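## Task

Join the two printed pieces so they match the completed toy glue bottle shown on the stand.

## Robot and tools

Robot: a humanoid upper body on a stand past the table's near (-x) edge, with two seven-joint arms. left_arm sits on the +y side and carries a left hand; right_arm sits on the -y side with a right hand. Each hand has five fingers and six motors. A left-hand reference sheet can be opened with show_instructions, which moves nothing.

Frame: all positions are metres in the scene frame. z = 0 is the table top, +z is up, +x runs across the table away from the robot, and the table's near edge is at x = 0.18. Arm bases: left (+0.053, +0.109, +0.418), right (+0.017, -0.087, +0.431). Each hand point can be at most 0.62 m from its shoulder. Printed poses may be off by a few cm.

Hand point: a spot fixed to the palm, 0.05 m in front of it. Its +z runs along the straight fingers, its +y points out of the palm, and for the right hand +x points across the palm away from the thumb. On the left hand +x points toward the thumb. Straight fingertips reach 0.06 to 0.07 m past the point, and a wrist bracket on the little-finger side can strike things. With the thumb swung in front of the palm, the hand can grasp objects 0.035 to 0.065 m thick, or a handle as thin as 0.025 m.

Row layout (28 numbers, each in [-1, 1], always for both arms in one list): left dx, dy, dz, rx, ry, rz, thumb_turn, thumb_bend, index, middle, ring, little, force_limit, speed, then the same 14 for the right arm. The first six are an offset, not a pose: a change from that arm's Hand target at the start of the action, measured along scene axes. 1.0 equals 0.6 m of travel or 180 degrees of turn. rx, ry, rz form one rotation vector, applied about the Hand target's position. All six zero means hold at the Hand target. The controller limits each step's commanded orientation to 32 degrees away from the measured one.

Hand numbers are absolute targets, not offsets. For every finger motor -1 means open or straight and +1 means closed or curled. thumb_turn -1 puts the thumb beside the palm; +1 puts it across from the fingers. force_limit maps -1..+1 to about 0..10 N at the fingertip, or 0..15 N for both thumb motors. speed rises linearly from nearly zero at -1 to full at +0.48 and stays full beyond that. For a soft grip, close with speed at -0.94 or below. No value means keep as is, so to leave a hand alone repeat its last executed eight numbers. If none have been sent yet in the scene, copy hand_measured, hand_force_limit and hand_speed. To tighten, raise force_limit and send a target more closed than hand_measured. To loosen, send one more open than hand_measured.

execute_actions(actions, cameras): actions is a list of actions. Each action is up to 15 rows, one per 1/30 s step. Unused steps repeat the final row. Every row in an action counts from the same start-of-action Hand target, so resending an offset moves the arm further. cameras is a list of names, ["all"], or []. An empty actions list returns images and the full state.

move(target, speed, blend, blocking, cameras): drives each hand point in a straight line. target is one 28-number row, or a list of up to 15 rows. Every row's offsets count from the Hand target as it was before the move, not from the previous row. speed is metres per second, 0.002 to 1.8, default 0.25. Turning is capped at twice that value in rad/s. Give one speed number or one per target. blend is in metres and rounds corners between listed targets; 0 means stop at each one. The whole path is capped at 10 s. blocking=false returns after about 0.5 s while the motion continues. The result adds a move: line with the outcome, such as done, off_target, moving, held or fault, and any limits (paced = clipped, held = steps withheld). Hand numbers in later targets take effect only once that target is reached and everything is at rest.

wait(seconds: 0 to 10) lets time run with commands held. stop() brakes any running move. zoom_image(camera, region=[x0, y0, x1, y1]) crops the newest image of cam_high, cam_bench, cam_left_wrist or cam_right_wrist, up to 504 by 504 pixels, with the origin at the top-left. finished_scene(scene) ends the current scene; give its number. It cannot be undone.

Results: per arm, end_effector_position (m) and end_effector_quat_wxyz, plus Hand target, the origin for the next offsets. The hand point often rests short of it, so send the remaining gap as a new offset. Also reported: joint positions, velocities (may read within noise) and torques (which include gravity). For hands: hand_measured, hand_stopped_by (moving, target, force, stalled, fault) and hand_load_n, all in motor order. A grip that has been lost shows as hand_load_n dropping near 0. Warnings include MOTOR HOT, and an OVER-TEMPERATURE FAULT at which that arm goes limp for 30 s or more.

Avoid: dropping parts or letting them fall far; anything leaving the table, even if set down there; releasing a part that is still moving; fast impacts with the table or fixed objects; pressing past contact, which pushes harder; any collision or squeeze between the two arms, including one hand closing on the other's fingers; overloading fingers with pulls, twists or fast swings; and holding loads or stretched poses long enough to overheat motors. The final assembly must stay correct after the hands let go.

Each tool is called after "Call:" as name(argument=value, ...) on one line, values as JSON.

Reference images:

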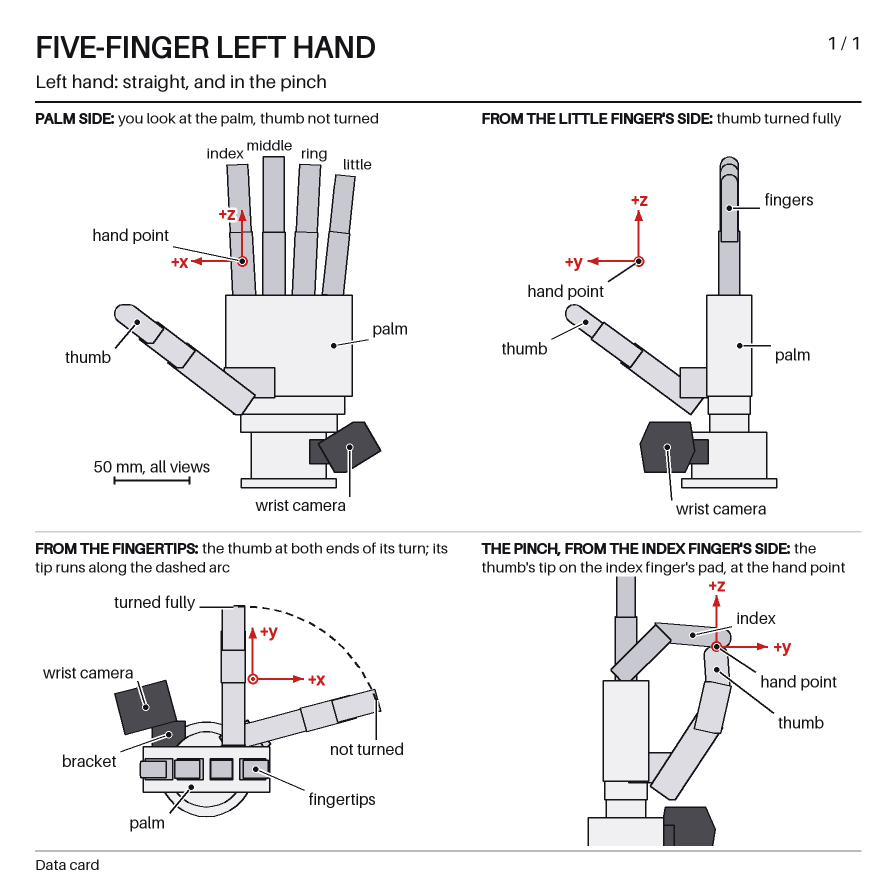

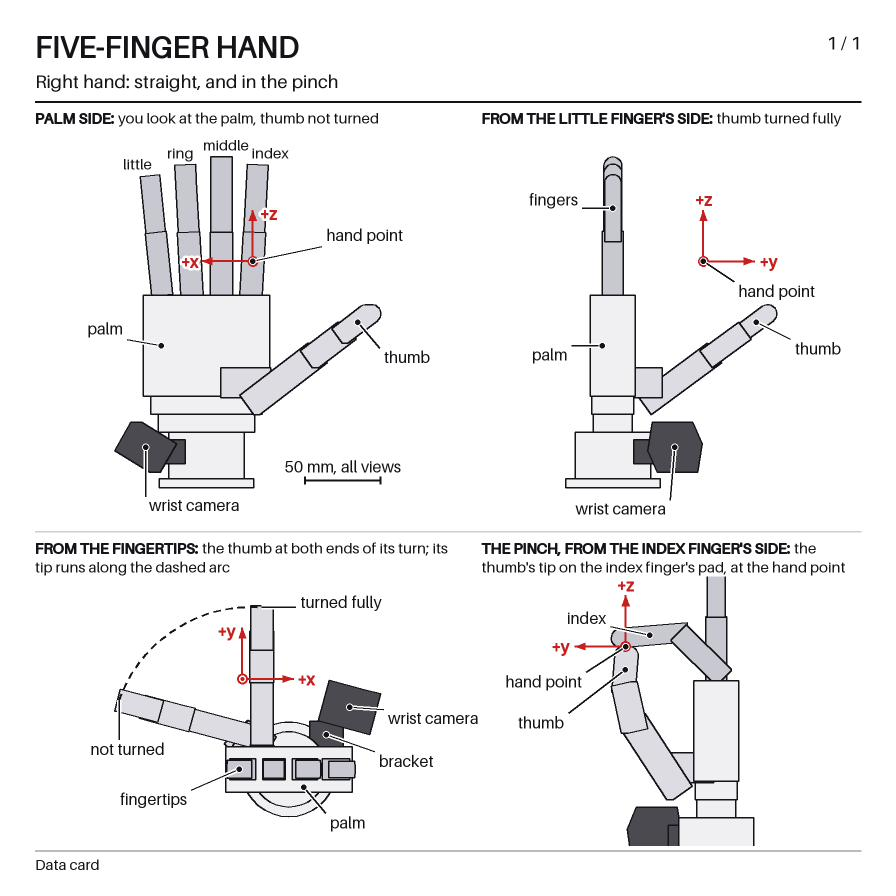

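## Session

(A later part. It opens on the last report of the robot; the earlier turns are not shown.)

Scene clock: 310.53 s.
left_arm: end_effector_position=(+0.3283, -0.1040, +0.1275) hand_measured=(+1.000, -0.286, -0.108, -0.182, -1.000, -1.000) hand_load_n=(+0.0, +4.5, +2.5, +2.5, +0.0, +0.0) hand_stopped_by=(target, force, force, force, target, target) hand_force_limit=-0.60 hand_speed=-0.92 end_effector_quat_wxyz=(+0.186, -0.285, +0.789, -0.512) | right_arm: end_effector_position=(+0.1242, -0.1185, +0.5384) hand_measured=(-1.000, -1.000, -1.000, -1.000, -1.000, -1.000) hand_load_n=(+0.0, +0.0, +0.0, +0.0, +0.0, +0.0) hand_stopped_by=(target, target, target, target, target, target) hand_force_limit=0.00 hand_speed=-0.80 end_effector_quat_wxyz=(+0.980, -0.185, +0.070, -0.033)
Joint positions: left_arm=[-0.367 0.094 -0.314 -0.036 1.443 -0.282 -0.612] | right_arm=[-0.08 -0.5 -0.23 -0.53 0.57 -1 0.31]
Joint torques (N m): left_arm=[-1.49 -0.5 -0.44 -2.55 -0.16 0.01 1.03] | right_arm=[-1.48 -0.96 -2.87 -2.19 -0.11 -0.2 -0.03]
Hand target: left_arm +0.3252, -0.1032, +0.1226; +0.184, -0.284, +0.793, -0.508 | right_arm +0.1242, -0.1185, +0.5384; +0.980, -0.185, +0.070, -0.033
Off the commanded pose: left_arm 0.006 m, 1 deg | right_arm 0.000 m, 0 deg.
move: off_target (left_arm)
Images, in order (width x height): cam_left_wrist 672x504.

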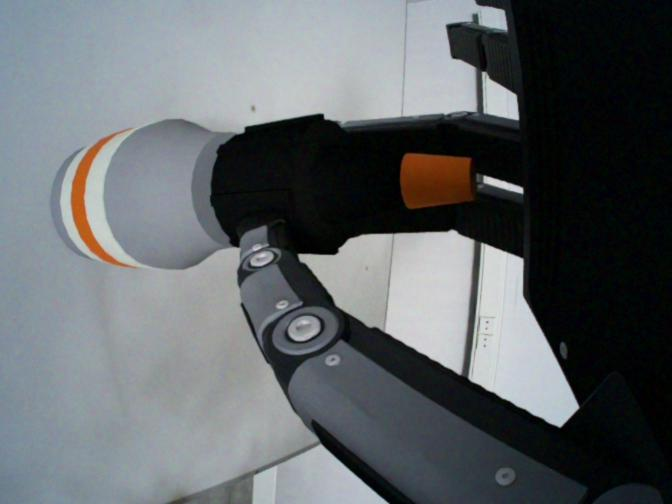

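Call:
move(target=[0,0,-0.015,0,0,0,1,0.1,0.2,0.2,-1,-1,-0.6,-0.92,0,0,0,0,0,0,-1,-1,-1,-1,-1,-1,0,-0.8], speed=0.04, cameras=["cam_left_wrist","cam_high"])

Call:
zoom_image(camera="cam_left_wrist", region=[70, 80, 320, 330])

Call:
zoom_image(camera="cam_high", region=[280, 370, 440, 490])

Scene clock: 315.47 s.
left_arm: end_effector_position=(+0.3298, -0.1064, +0.1228) hand_measured=(+1.000, -0.286, -0.108, -0.182, -1.000, -1.000) hand_load_n=(-0.5, +3.5, +2.5, +2.5, +0.0, +0.0) hand_stopped_by=(target, force, force, force, target, target) hand_force_limit=-0.60 hand_speed=-0.92 end_effector_quat_wxyz=(+0.188, -0.283, +0.785, -0.517) | right_arm: end_effector_position=(+0.1242, -0.1185, +0.5384) hand_measured=(-1.000, -1.000, -1.000, -1.000, -1.000, -1.000) hand_load_n=(+0.0, +0.0, +0.0, +0.0, +0.0, +0.0) hand_stopped_by=(target, target, target, target, target, target) hand_force_limit=0.00 hand_speed=-0.80 end_effector_quat_wxyz=(+0.980, -0.185, +0.070, -0.033)
Joint positions: left_arm=[-0.367 0.094 -0.319 0.001 1.453 -0.282 -0.559] | right_arm=[-0.08 -0.5 -0.23 -0.53 0.57 -1 0.31]
Joint torques (N m): left_arm=[-1.35 -0.5 -0.66 -2.37 0.08 -0.01 0.95] | right_arm=[-1.26 -1.13 -2.68 -2.07 -0.21 -0.2 -0.12]
Hand target: left_arm +0.3252, -0.1032, +0.1136; +0.184, -0.284, +0.793, -0.508 | right_arm +0.1242, -0.1185, +0.5384; +0.980, -0.185, +0.070, -0.033
Off the commanded pose: left_arm 0.011 m, 1 deg | right_arm 0.000 m, 0 deg.
move: off_target (left_arm)
Images, in order (width x height): cam_high 672x504, cam_left_wrist 672x504.

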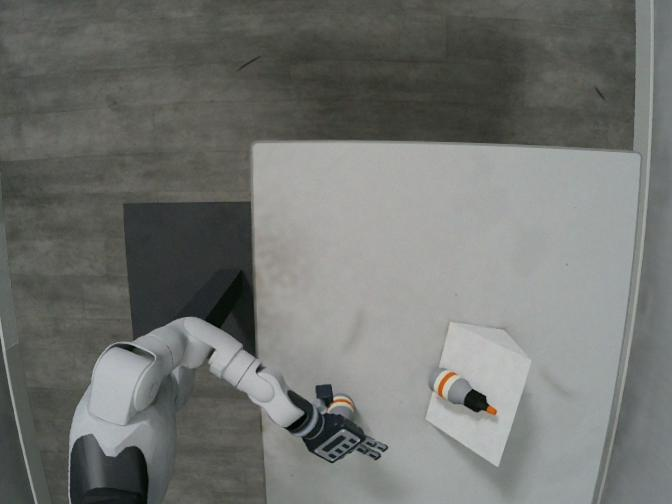

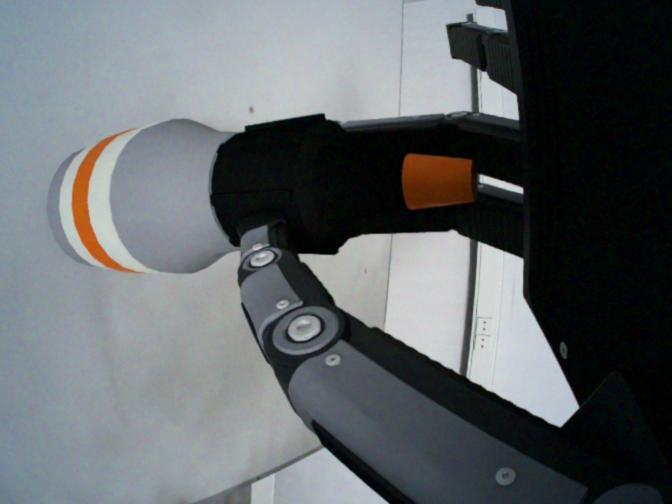

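Scaled by 2.016 from the camera's 672x504 image, which has a finer 960x720 frame.

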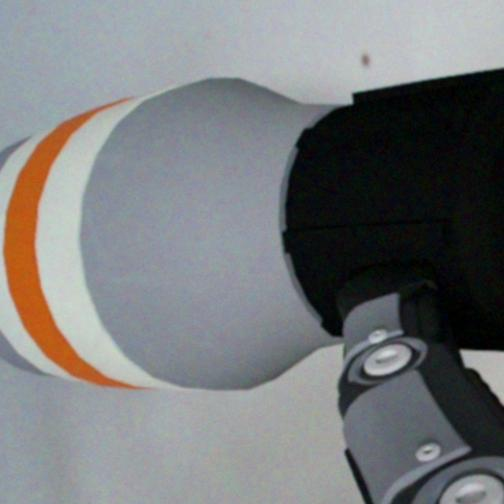

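Scaled by 3.150 from the camera's 672x504 image, which has a finer 960x720 frame.

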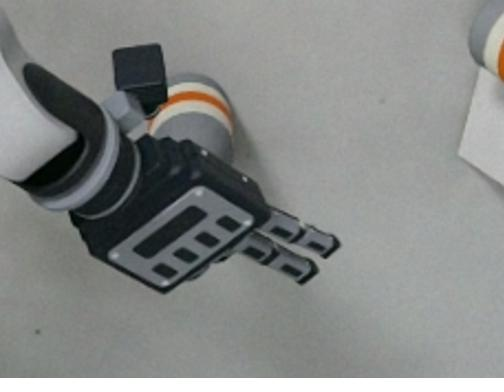

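Call:
move(target=[0,0,-0.012,0,0,0,1,0.1,0.2,0.2,-1,-1,-0.6,-0.92,0,0,0,0,0,0,-1,-1,-1,-1,-1,-1,0,-0.8], speed=0.04, cameras=["cam_left_wrist","cam_high"])

Call:
zoom_image(camera="cam_left_wrist", region=[70, 80, 320, 330])

Scene clock: 319.57 s.
left_arm: end_effector_position=(+0.3312, -0.1091, +0.1212) hand_measured=(+1.000, -0.286, -0.108, -0.182, -1.000, -1.000) hand_load_n=(-0.5, +3.0, +2.5, +4.0, +0.0, +0.0) hand_stopped_by=(target, force, force, force, target, target) hand_force_limit=-0.60 hand_speed=-0.92 end_effector_quat_wxyz=(+0.190, -0.281, +0.780, -0.526) | right_arm: end_effector_position=(+0.1242, -0.1185, +0.5384) hand_measured=(-1.000, -1.000, -1.000, -1.000, -1.000, -1.000) hand_load_n=(+0.0, +0.0, +0.0, +0.0, +0.0, +0.0) hand_stopped_by=(target, target, target, target, target, target) hand_force_limit=0.00 hand_speed=-0.80 end_effector_quat_wxyz=(+0.980, -0.185, +0.070, -0.033)
Joint positions: left_arm=[-0.367 0.094 -0.323 0.027 1.459 -0.282 -0.512] | right_arm=[-0.08 -0.5 -0.23 -0.53 0.57 -1 0.31]
Joint torques (N m): left_arm=[-1.39 -0.35 -0.45 -1.17 0.14 0.02 0.61] | right_arm=[-1.4 -1.05 -2.73 -2.13 -0.27 -0.13 -0.1]
Hand target: left_arm +0.3252, -0.1032, +0.1064; +0.184, -0.284, +0.793, -0.508 | right_arm +0.1242, -0.1185, +0.5384; +0.980, -0.185, +0.070, -0.033
Off the commanded pose: left_arm 0.017 m, 3 deg | right_arm 0.000 m, 0 deg.
move: off_target (left_arm)
Images, in order (width x height): cam_high 672x504, cam_left_wrist 672x504.

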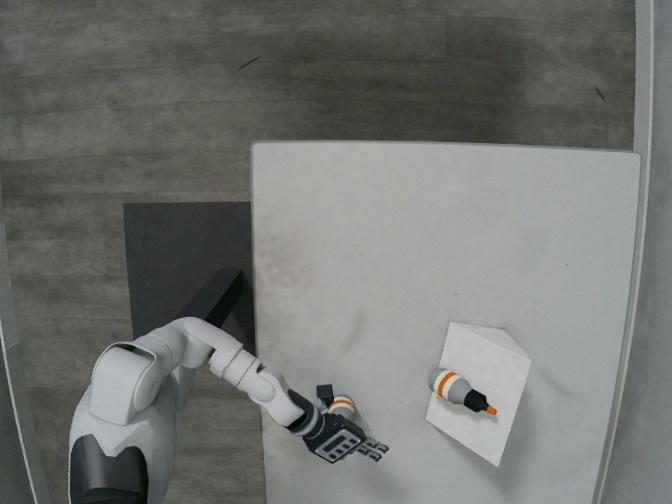

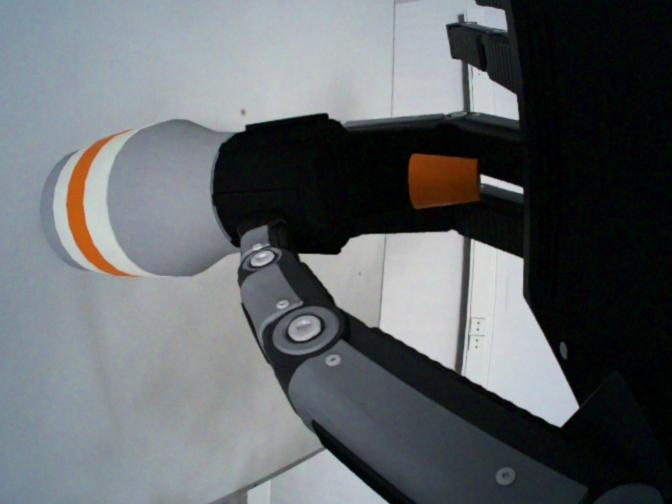

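Scaled by 2.016 from the camera's 672x504 image, which has a finer 960x720 frame.

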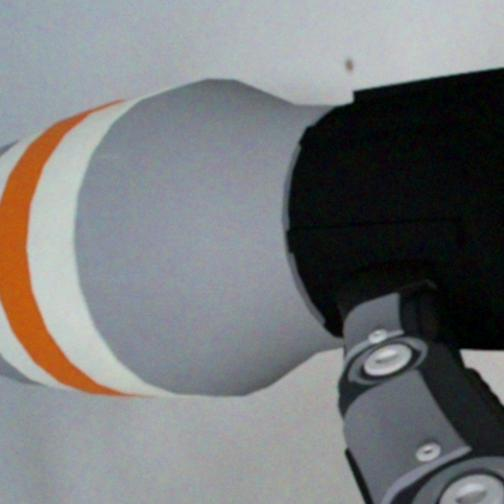

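Call:
zoom_image(camera="cam_high", region=[300, 370, 400, 470])

Call:
wait(seconds=0.1, cameras=["cam_bench"])

Call:
zoom_image(camera="cam_bench", region=[370, 230, 500, 390])

Scaled by 5.040 from the camera's 672x504 image, which has a finer 960x720 frame.

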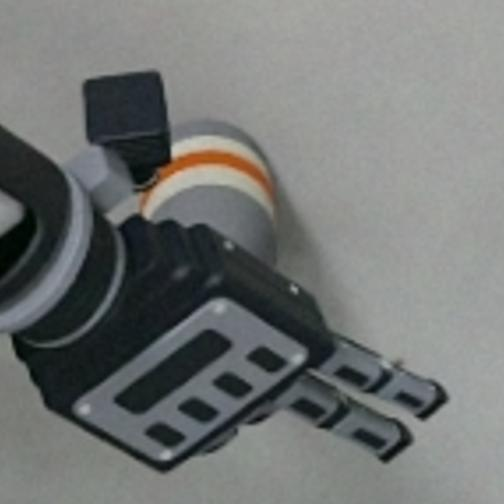

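Scene clock: 330.43 s.
left_arm: end_effector_position=(+0.3312, -0.1091, +0.1212) hand_measured=(+1.000, -0.286, -0.108, -0.182, -1.000, -1.000) hand_load_n=(-0.5, +3.0, +2.0, +4.0, +0.0, +0.0) hand_stopped_by=(target, force, force, force, target, target) hand_force_limit=-0.60 hand_speed=-0.92 end_effector_quat_wxyz=(+0.190, -0.281, +0.780, -0.526) | right_arm: end_effector_position=(+0.1242, -0.1185, +0.5384) hand_measured=(-1.000, -1.000, -1.000, -1.000, -1.000, -1.000) hand_load_n=(+0.0, +0.0, +0.0, +0.0, +0.0, +0.0) hand_stopped_by=(target, target, target, target, target, target) hand_force_limit=0.00 hand_speed=-0.80 end_effector_quat_wxyz=(+0.980, -0.185, +0.070, -0.033)
Joint positions: left_arm=[-0.367 0.094 -0.323 0.027 1.459 -0.282 -0.512] | right_arm=[-0.08 -0.5 -0.23 -0.53 0.57 -1 0.31]
Joint torques (N m): left_arm=[-1.16 -0.54 -0.61 -1.38 -0.03 0.01 0.61] | right_arm=[-1.31 -1.31 -2.35 -2.01 -0.08 -0.21 -0.12]
Hand target: left_arm +0.3252, -0.1032, +0.1064; +0.184, -0.284, +0.793, -0.508 | right_arm +0.1242, -0.1185, +0.5384; +0.980, -0.185, +0.070, -0.033
Off the commanded pose: left_arm 0.017 m, 3 deg | right_arm 0.000 m, 0 deg.
wait: 0.10 s; at rest from the start
Images, in order (width x height): cam_bench 672x504.

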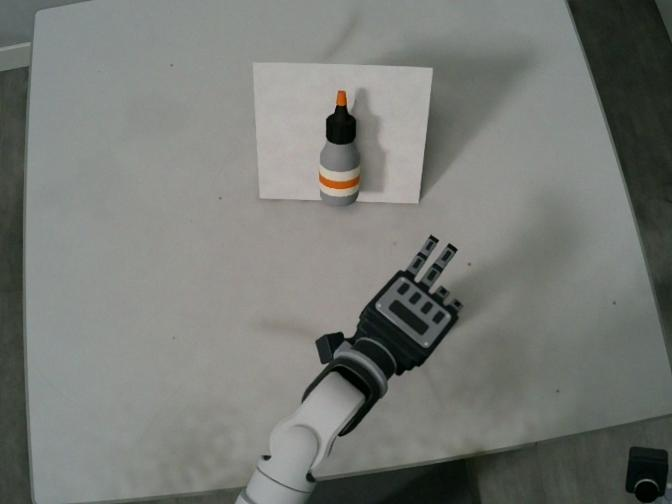

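Scaled by 3.150 from the camera's 672x504 image, which has a finer 960x720 frame.

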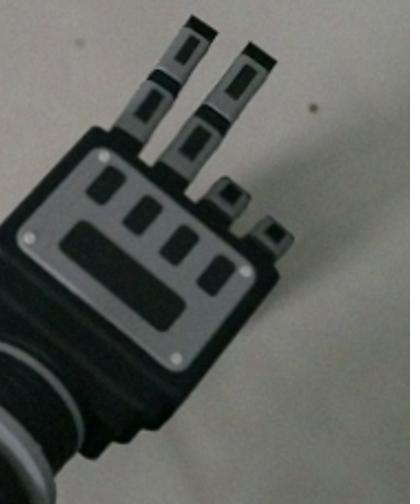

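Call:
move(target=[[0,0,0.018,0,0,0,1,0.1,0.2,0.2,-1,-1,-0.6,-0.92,0.25,-0.4,-0.3,-0.367,0.115,-0.1455,-1,-1,-1,-1,-1,-1,0,-0.8],[0,0,0.018,0,0,0,1,0.1,0.2,0.2,-1,-1,-0.6,-0.92,0.393,-0.4,-0.697,-0.367,0.115,-0.1455,-1,-1,-1,-1,-1,-1,0,-0.8]], speed=0.25, cameras=["all"])

Scene clock: 358.03 s.
left_arm: end_effector_position=(+0.3286, -0.1056, +0.1213) hand_measured=(+1.000, -0.288, -0.108, -0.182, -1.000, -1.000) hand_load_n=(+0.0, +5.0, +2.0, +3.0, +0.0, +0.0) hand_stopped_by=(target, force, force, force, target, target) hand_force_limit=-0.60 hand_speed=-0.92 end_effector_quat_wxyz=(+0.188, -0.281, +0.789, -0.512) | right_arm: end_effector_position=(+0.3568, -0.3622, +0.1211) hand_measured=(-1.000, -1.000, -1.000, -1.000, -1.000, -1.000) hand_load_n=(-0.5, +0.0, +0.0, +0.0, +0.0, +0.0) hand_stopped_by=(target, target, target, target, target, target) hand_force_limit=0.00 hand_speed=-0.80 end_effector_quat_wxyz=(-0.332, +0.711, -0.384, +0.486)
Joint positions: left_arm=[-0.367 0.094 -0.323 -0.001 1.459 -0.282 -0.57] | right_arm=[-0.86 -0.826 1.14 1.443 -0.81 -0.521 -0.847]
Joint torques (N m): left_arm=[-1.56 -0.14 0.21 -3.69 0.02 -0.03 0.57] | right_arm=[-4.27 -2.42 -1.11 1.87 0.35 0.68 -0.66]
Hand target: left_arm +0.3252, -0.1032, +0.1172; +0.184, -0.284, +0.793, -0.508 | right_arm +0.3600, -0.3585, +0.1202; -0.554, +0.698, -0.302, +0.340
Off the commanded pose: left_arm 0.006 m, 1 deg | right_arm 0.005 m, 51 deg; orientation clipped.
move: off_target (left_arm, right_arm); limits=paced

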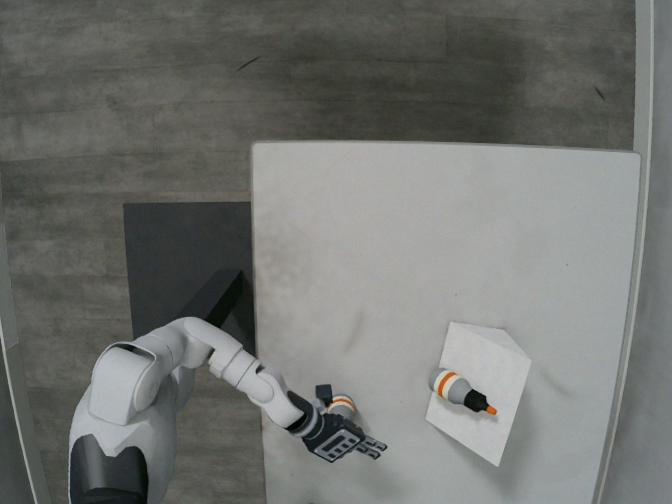

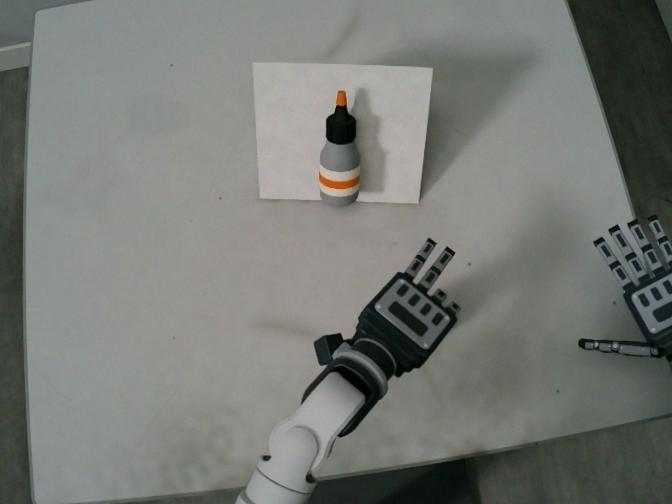

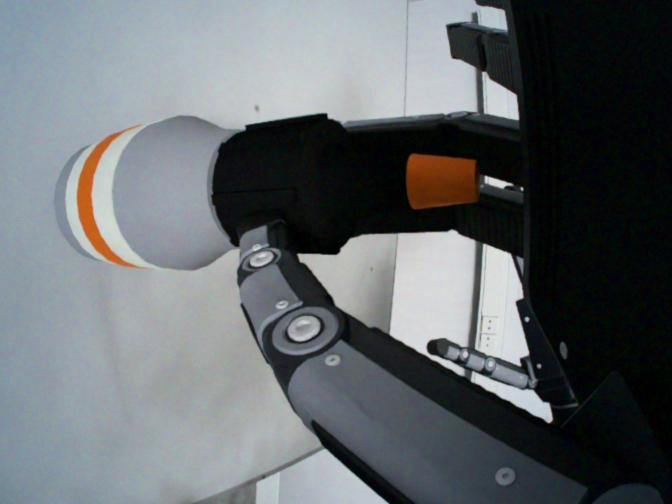

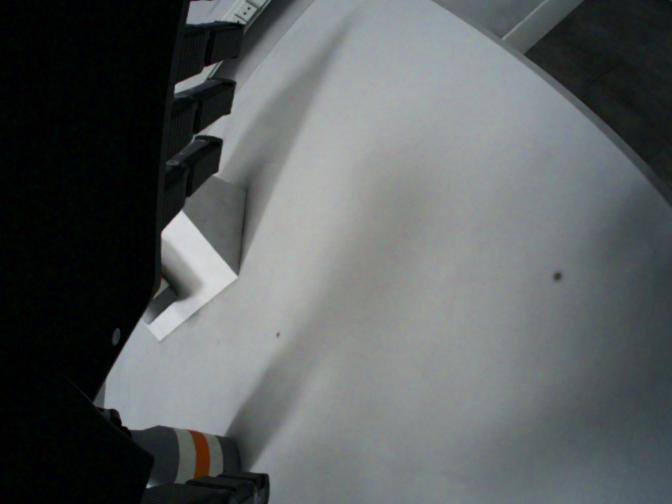

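Call:
move(target=[0,0,0,0,0,0,1,0.1,0.2,0.2,-1,-1,-0.6,-0.92,0,0,0.03,0.067,-0.006,0.079,-1,-1,-1,-1,-1,-1,0,-0.8], speed=0.25, cameras=["cam_bench","cam_right_wrist"])

Scene clock: 365.43 s.
left_arm: end_effector_position=(+0.3286, -0.1056, +0.1213) hand_measured=(+1.000, -0.288, -0.108, -0.182, -1.000, -1.000) hand_load_n=(+0.0, +5.0, +2.0, +3.0, +0.0, +0.0) hand_stopped_by=(target, force, force, force, target, target) hand_force_limit=-0.60 hand_speed=-0.92 end_effector_quat_wxyz=(+0.188, -0.281, +0.789, -0.512) | right_arm: end_effector_position=(+0.3595, -0.3538, +0.1346) hand_measured=(-1.000, -1.000, -1.000, -1.000, -1.000, -1.000) hand_load_n=(+0.0, +0.0, +0.0, +0.0, +0.0, -0.5) hand_stopped_by=(target, target, target, target, target, target) hand_force_limit=0.00 hand_speed=-0.80 end_effector_quat_wxyz=(-0.361, +0.707, -0.374, +0.479)
Joint positions: left_arm=[-0.367 0.094 -0.323 -0.001 1.459 -0.282 -0.57] | right_arm=[-0.882 -0.851 1.142 1.448 -0.828 -0.593 -0.899]
Joint torques (N m): left_arm=[-1.47 -0.34 -0.19 -3.76 -0.2 -0.02 0.57] | right_arm=[-4.03 -3.52 -2.29 2.11 0.25 0.16 -0.71]
Hand target: left_arm +0.3252, -0.1032, +0.1172; +0.184, -0.284, +0.793, -0.508 | right_arm +0.3600, -0.3585, +0.1382; -0.577, +0.691, -0.290, +0.325
Off the commanded pose: left_arm 0.006 m, 1 deg | right_arm 0.006 m, 47 deg; orientation clipped.
move: off_target (left_arm, right_arm); limits=paced
Images, in order (width x height): cam_bench 672x504, cam_right_wrist 672x504.

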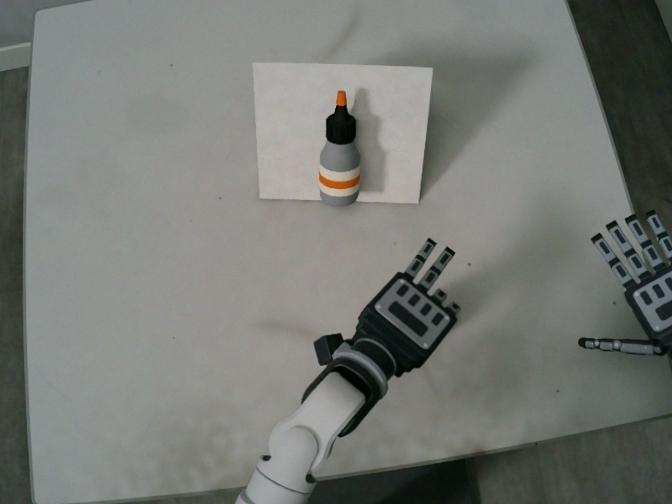

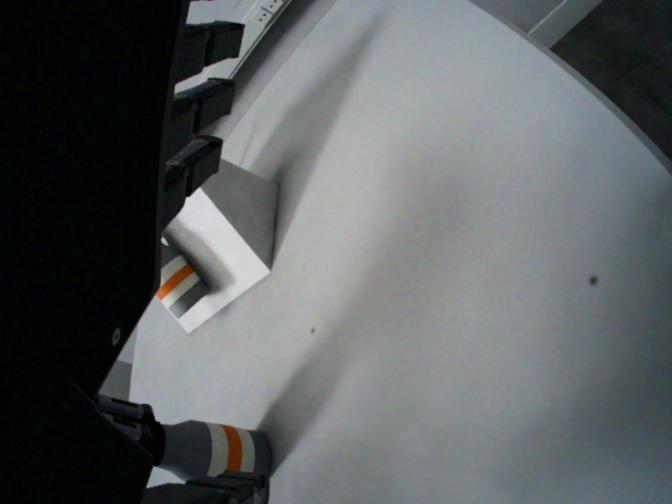

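Call:
zoom_image(camera="cam_right_wrist", region=[80, 380, 290, 504])

Scaled by 2.400 from the camera's 672x504 image, which has a finer 960x720 frame.

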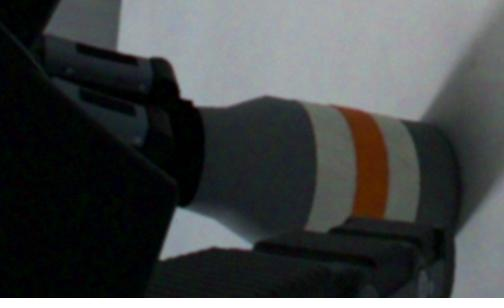

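Call:
execute_actions(actions=[[[0,0,0.004,0,0,0,1,-0.6,-0.6,-0.6,-1,-1,-0.6,-0.88,0,0,0,0,0,0,-1,-1,-1,-1,-1,-1,0,-0.8]]])

Call:
wait(seconds=1.5, cameras=["cam_left_wrist","cam_right_wrist","cam_bench"])

Call:
zoom_image(camera="cam_right_wrist", region=[80, 380, 290, 504])

Call:
zoom_image(camera="cam_left_wrist", region=[40, 80, 340, 330])

Scene clock: 374.00 s.
left_arm: end_effector_position=(+0.3278, -0.1044, +0.1210) hand_measured=(+1.000, -0.600, -0.600, -0.600, -1.000, -1.000) hand_load_n=(+0.0, +0.0, +0.0, +0.0, +0.0, +0.0) hand_stopped_by=(target, target, target, target, target, target) hand_force_limit=-0.60 hand_speed=-0.88 end_effector_quat_wxyz=(+0.187, -0.281, +0.792, -0.508) | right_arm: end_effector_position=(+0.3595, -0.3538, +0.1346) hand_measured=(-1.000, -1.000, -1.000, -1.000, -1.000, -1.000) hand_load_n=(+0.0, +0.0, +0.0, +0.0, +0.0, +0.0) hand_stopped_by=(target, target, target, target, target, target) hand_force_limit=0.00 hand_speed=-0.80 end_effector_quat_wxyz=(-0.361, +0.707, -0.373, +0.479)
Joint positions: left_arm=[-0.367 0.094 -0.323 -0.009 1.459 -0.282 -0.588] | right_arm=[-0.882 -0.851 1.142 1.448 -0.828 -0.593 -0.899]
Joint torques (N m): left_arm=[-1.69 -0.5 0.12 -3.72 -0.39 -0.08 0.73] | right_arm=[-3.95 -3.53 -2.12 1.94 0.16 0.15 -0.72]
Hand target: left_arm +0.3252, -0.1032, +0.1196; +0.184, -0.284, +0.793, -0.508 | right_arm +0.3600, -0.3585, +0.1382; -0.577, +0.691, -0.290, +0.325
Off the commanded pose: left_arm 0.003 m, 1 deg | right_arm 0.006 m, 32 deg.

Scene clock: 375.50 s.
left_arm: end_effector_position=(+0.3278, -0.1044, +0.1210) hand_measured=(+1.000, -0.600, -0.600, -0.600, -1.000, -1.000) hand_load_n=(+0.0, +0.0, +0.0, +0.0, +0.0, +0.0) hand_stopped_by=(target, target, target, target, target, target) hand_force_limit=-0.60 hand_speed=-0.88 end_effector_quat_wxyz=(+0.187, -0.281, +0.792, -0.508) | right_arm: end_effector_position=(+0.3595, -0.3538, +0.1346) hand_measured=(-1.000, -1.000, -1.000, -1.000, -1.000, -1.000) hand_load_n=(+0.0, +0.0, -0.5, +0.0, +0.0, +0.0) hand_stopped_by=(target, target, target, target, target, target) hand_force_limit=0.00 hand_speed=-0.80 end_effector_quat_wxyz=(-0.361, +0.707, -0.373, +0.479)
Joint positions: left_arm=[-0.367 0.094 -0.323 -0.009 1.459 -0.282 -0.588] | right_arm=[-0.882 -0.851 1.142 1.448 -0.828 -0.593 -0.899]
Joint torques (N m): left_arm=[-1.44 -0.57 0.18 -4.16 -0.65 0.02 0.68] | right_arm=[-4.25 -3.36 -2.08 1.91 -0.05 0.19 -0.7]
Hand target: left_arm +0.3252, -0.1032, +0.1196; +0.184, -0.284, +0.793, -0.508 | right_arm +0.3600, -0.3585, +0.1382; -0.577, +0.691, -0.290, +0.325
Off the commanded pose: left_arm 0.003 m, 1 deg | right_arm 0.006 m, 32 deg.
wait: 1.50 s; at rest by 0.17 s
Images, in order (width x height): cam_bench 672x504, cam_left_wrist 672x504, cam_right_wrist 672x504.

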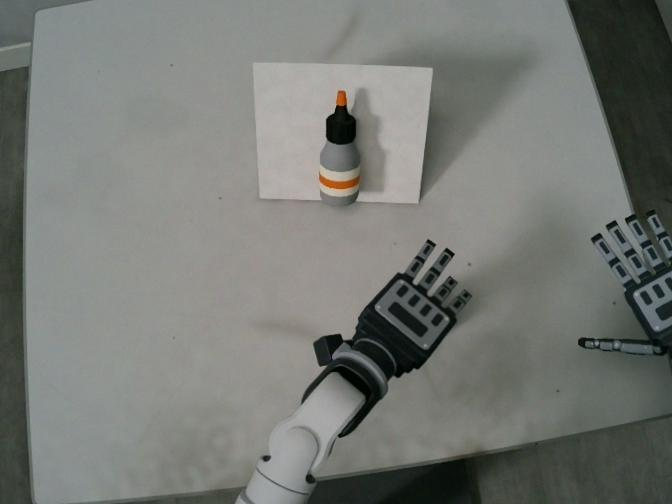

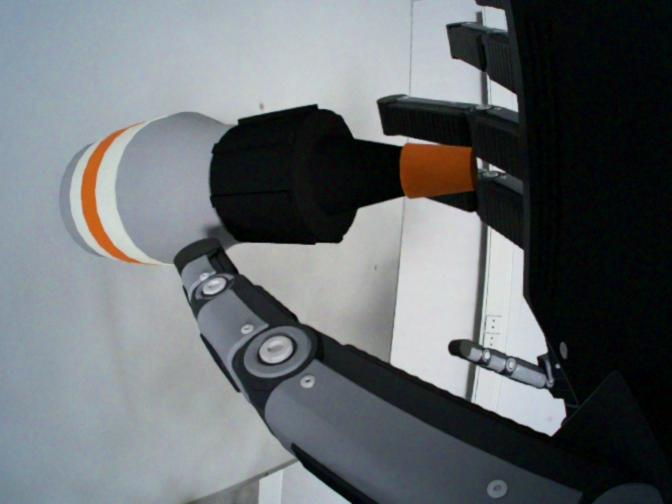

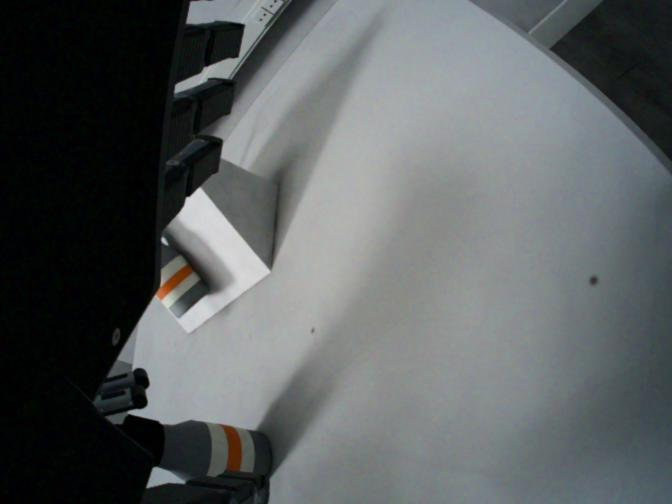

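Scaled by 2.400 from the camera's 672x504 image, which has a finer 960x720 frame.

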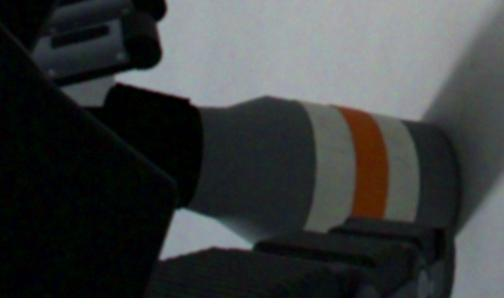

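Scaled by 1.680 from the camera's 672x504 image, which has a finer 960x720 frame.

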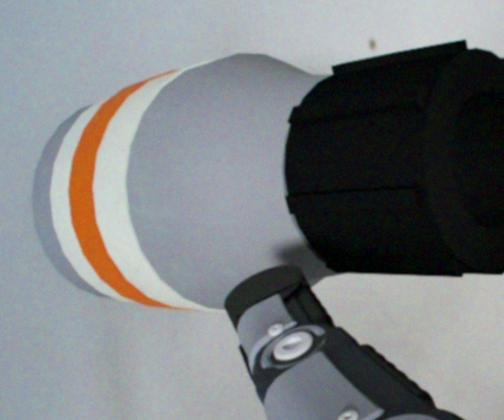

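Call:
move(target=[[0,0,0.03,0,0,0,1,-0.7,-0.75,-0.75,-1,-1,-0.6,-0.7,0,0,0,0,0,0,-1,-1,-1,-1,-1,-1,0,-0.8]], speed=0.04, cameras=["cam_left_wrist","cam_right_wrist"])

Scene clock: 379.40 s.
left_arm: end_effector_position=(+0.3242, -0.1023, +0.1344) hand_measured=(+1.000, -0.700, -0.750, -0.750, -1.000, -1.000) hand_load_n=(+0.0, +0.0, +0.0, +0.0, +0.0, -0.5) hand_stopped_by=(target, target, target, target, target, target) hand_force_limit=-0.60 hand_speed=-0.70 end_effector_quat_wxyz=(+0.184, -0.281, +0.796, -0.504) | right_arm: end_effector_position=(+0.3595, -0.3538, +0.1346) hand_measured=(-1.000, -1.000, -1.000, -1.000, -1.000, -1.000) hand_load_n=(+0.0, +0.0, -0.5, +0.0, +0.0, +0.0) hand_stopped_by=(target, target, target, target, target, target) hand_force_limit=0.00 hand_speed=-0.80 end_effector_quat_wxyz=(-0.361, +0.707, -0.373, +0.479)
Joint positions: left_arm=[-0.367 0.094 -0.318 -0.091 1.433 -0.281 -0.686] | right_arm=[-0.882 -0.851 1.142 1.448 -0.828 -0.593 -0.899]
Joint torques (N m): left_arm=[-2.83 -0.5 0.38 -4.09 -0.11 0.2 0.73] | right_arm=[-4 -3.77 -2.12 1.62 0 0.19 -0.7]
Hand target: left_arm +0.3252, -0.1032, +0.1376; +0.184, -0.284, +0.793, -0.508 | right_arm +0.3600, -0.3585, +0.1382; -0.577, +0.691, -0.290, +0.325
Off the commanded pose: left_arm 0.004 m, 1 deg | right_arm 0.006 m, 32 deg.
move: off_target (left_arm, right_arm)
Images, in order (width x height): cam_left_wrist 672x504, cam_right_wrist 672x504.

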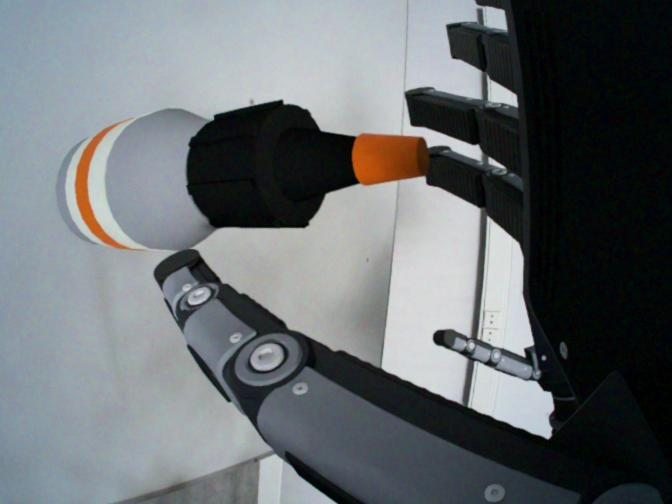

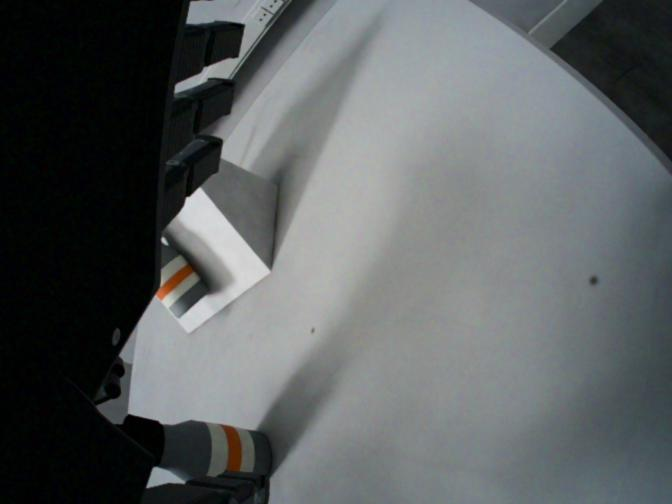

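Call:
move(target=[[0,0,0.14,0,0,0,1,-0.7,-0.75,-0.75,-1,-1,-0.6,-0.7,0,0,0,0,0,0,-1,-1,-1,-1,-1,-1,0,-0.8],[0,0.25,0.2,0,0,0,1,-0.7,-0.75,-0.75,-1,-1,-0.6,-0.7,0,0,0,0,0,0,-1,-1,-1,-1,-1,-1,0,-0.8]], speed=[0.08,0.3], cameras=["all"])

Call:
zoom_image(camera="cam_bench", region=[300, 60, 480, 380])

Call:
zoom_image(camera="cam_high", region=[290, 340, 510, 480])

Scene clock: 388.33 s.
left_arm: end_effector_position=(+0.3260, +0.0451, +0.2594) hand_measured=(+1.000, -0.700, -0.750, -0.750, -1.000, -1.000) hand_load_n=(+0.0, +0.0, +0.0, +0.0, +0.0, +0.0) hand_stopped_by=(target, target, target, target, target, target) hand_force_limit=-0.60 hand_speed=-0.70 end_effector_quat_wxyz=(+0.187, -0.280, +0.792, -0.508) | right_arm: end_effector_position=(+0.3595, -0.3538, +0.1346) hand_measured=(-1.000, -1.000, -1.000, -1.000, -1.000, -1.000) hand_load_n=(+0.0, +0.0, +0.0, +0.0, +0.0, +0.0) hand_stopped_by=(target, target, target, target, target, target) hand_force_limit=0.00 hand_speed=-0.80 end_effector_quat_wxyz=(-0.361, +0.707, -0.373, +0.479)
Joint positions: left_arm=[-0.416 0.519 0.314 -0.53 0.564 -0.422 -1.35] | right_arm=[-0.882 -0.851 1.142 1.448 -0.828 -0.593 -0.899]
Joint torques (N m): left_arm=[-1.29 1.99 1.19 -1.01 -0.38 -0.06 0.89] | right_arm=[-3.85 -3.78 -2.24 1.9 -0.23 0.22 -0.7]
Hand target: left_arm +0.3252, +0.0468, +0.2576; +0.184, -0.284, +0.793, -0.508 | right_arm +0.3600, -0.3585, +0.1382; -0.577, +0.691, -0.290, +0.325
Off the commanded pose: left_arm 0.003 m, 1 deg | right_arm 0.006 m, 32 deg.
move: off_target (right_arm)

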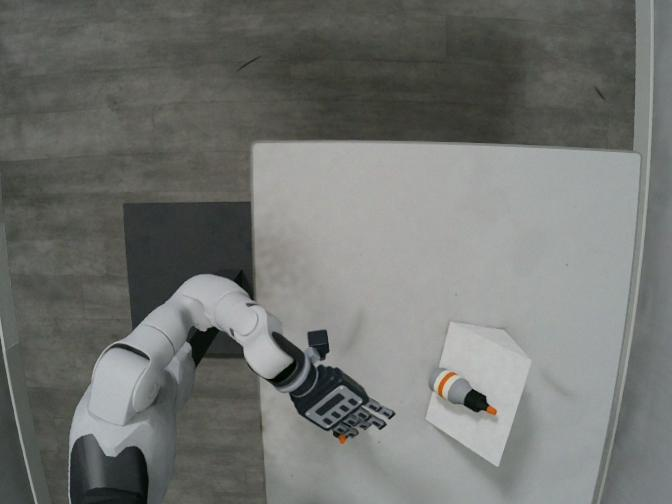

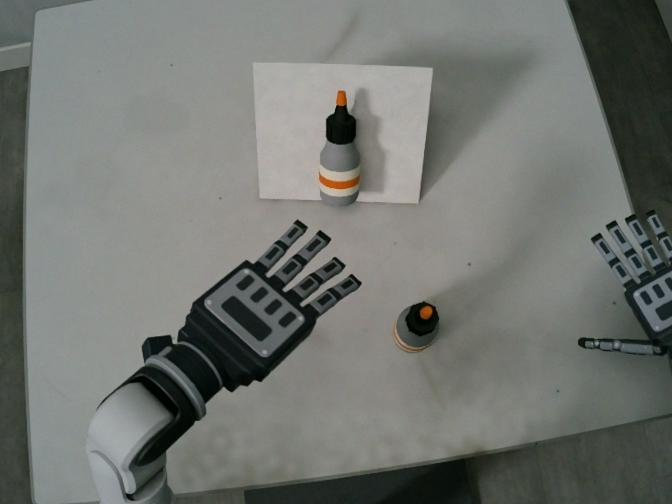

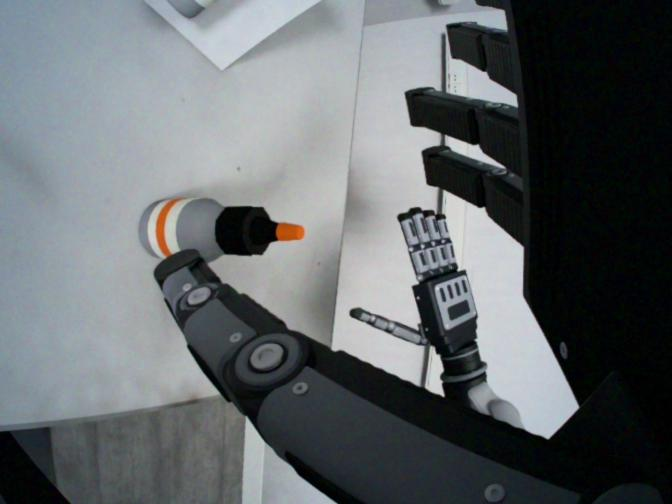

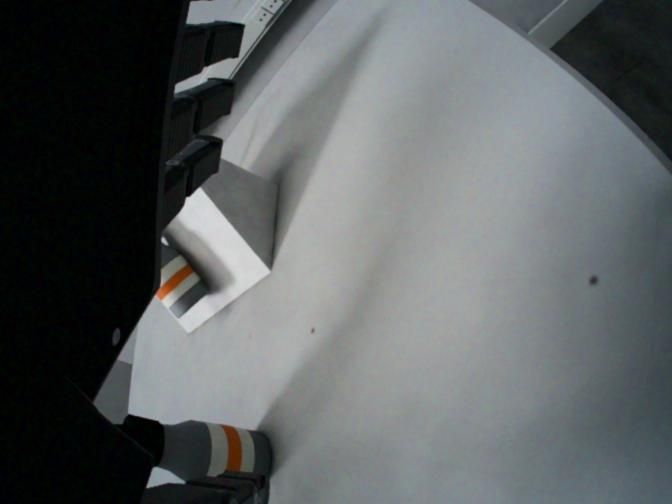

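Scaled by 1.575 from the camera's 672x504 image, which has a finer 960x720 frame.

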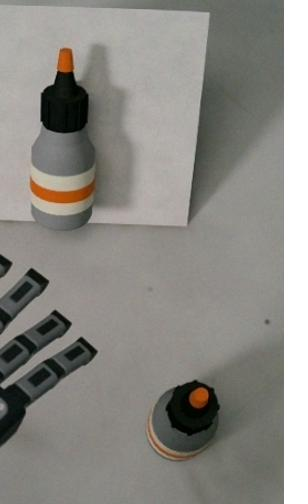

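Scaled by 2.291 from the camera's 672x504 image, which has a finer 960x720 frame.

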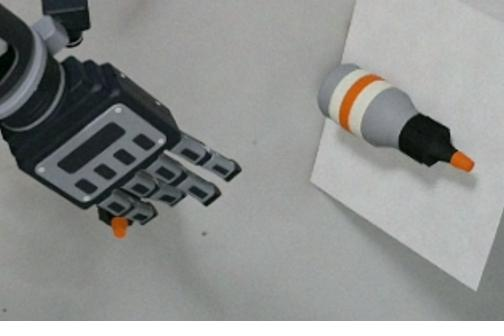

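Call:
zoom_image(camera="cam_left_wrist", region=[120, 170, 320, 290])

Scaled by 2.520 from the camera's 672x504 image, which has a finer 960x720 frame.

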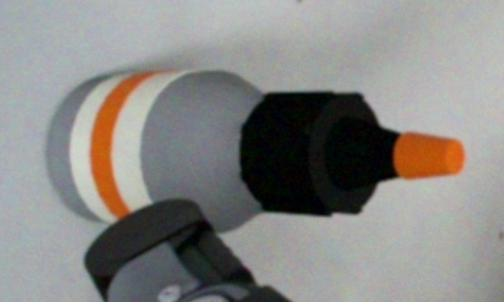

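Seated. Finishing.

Call:
finished_scene(scene=1)

The scene is finished: the task was done.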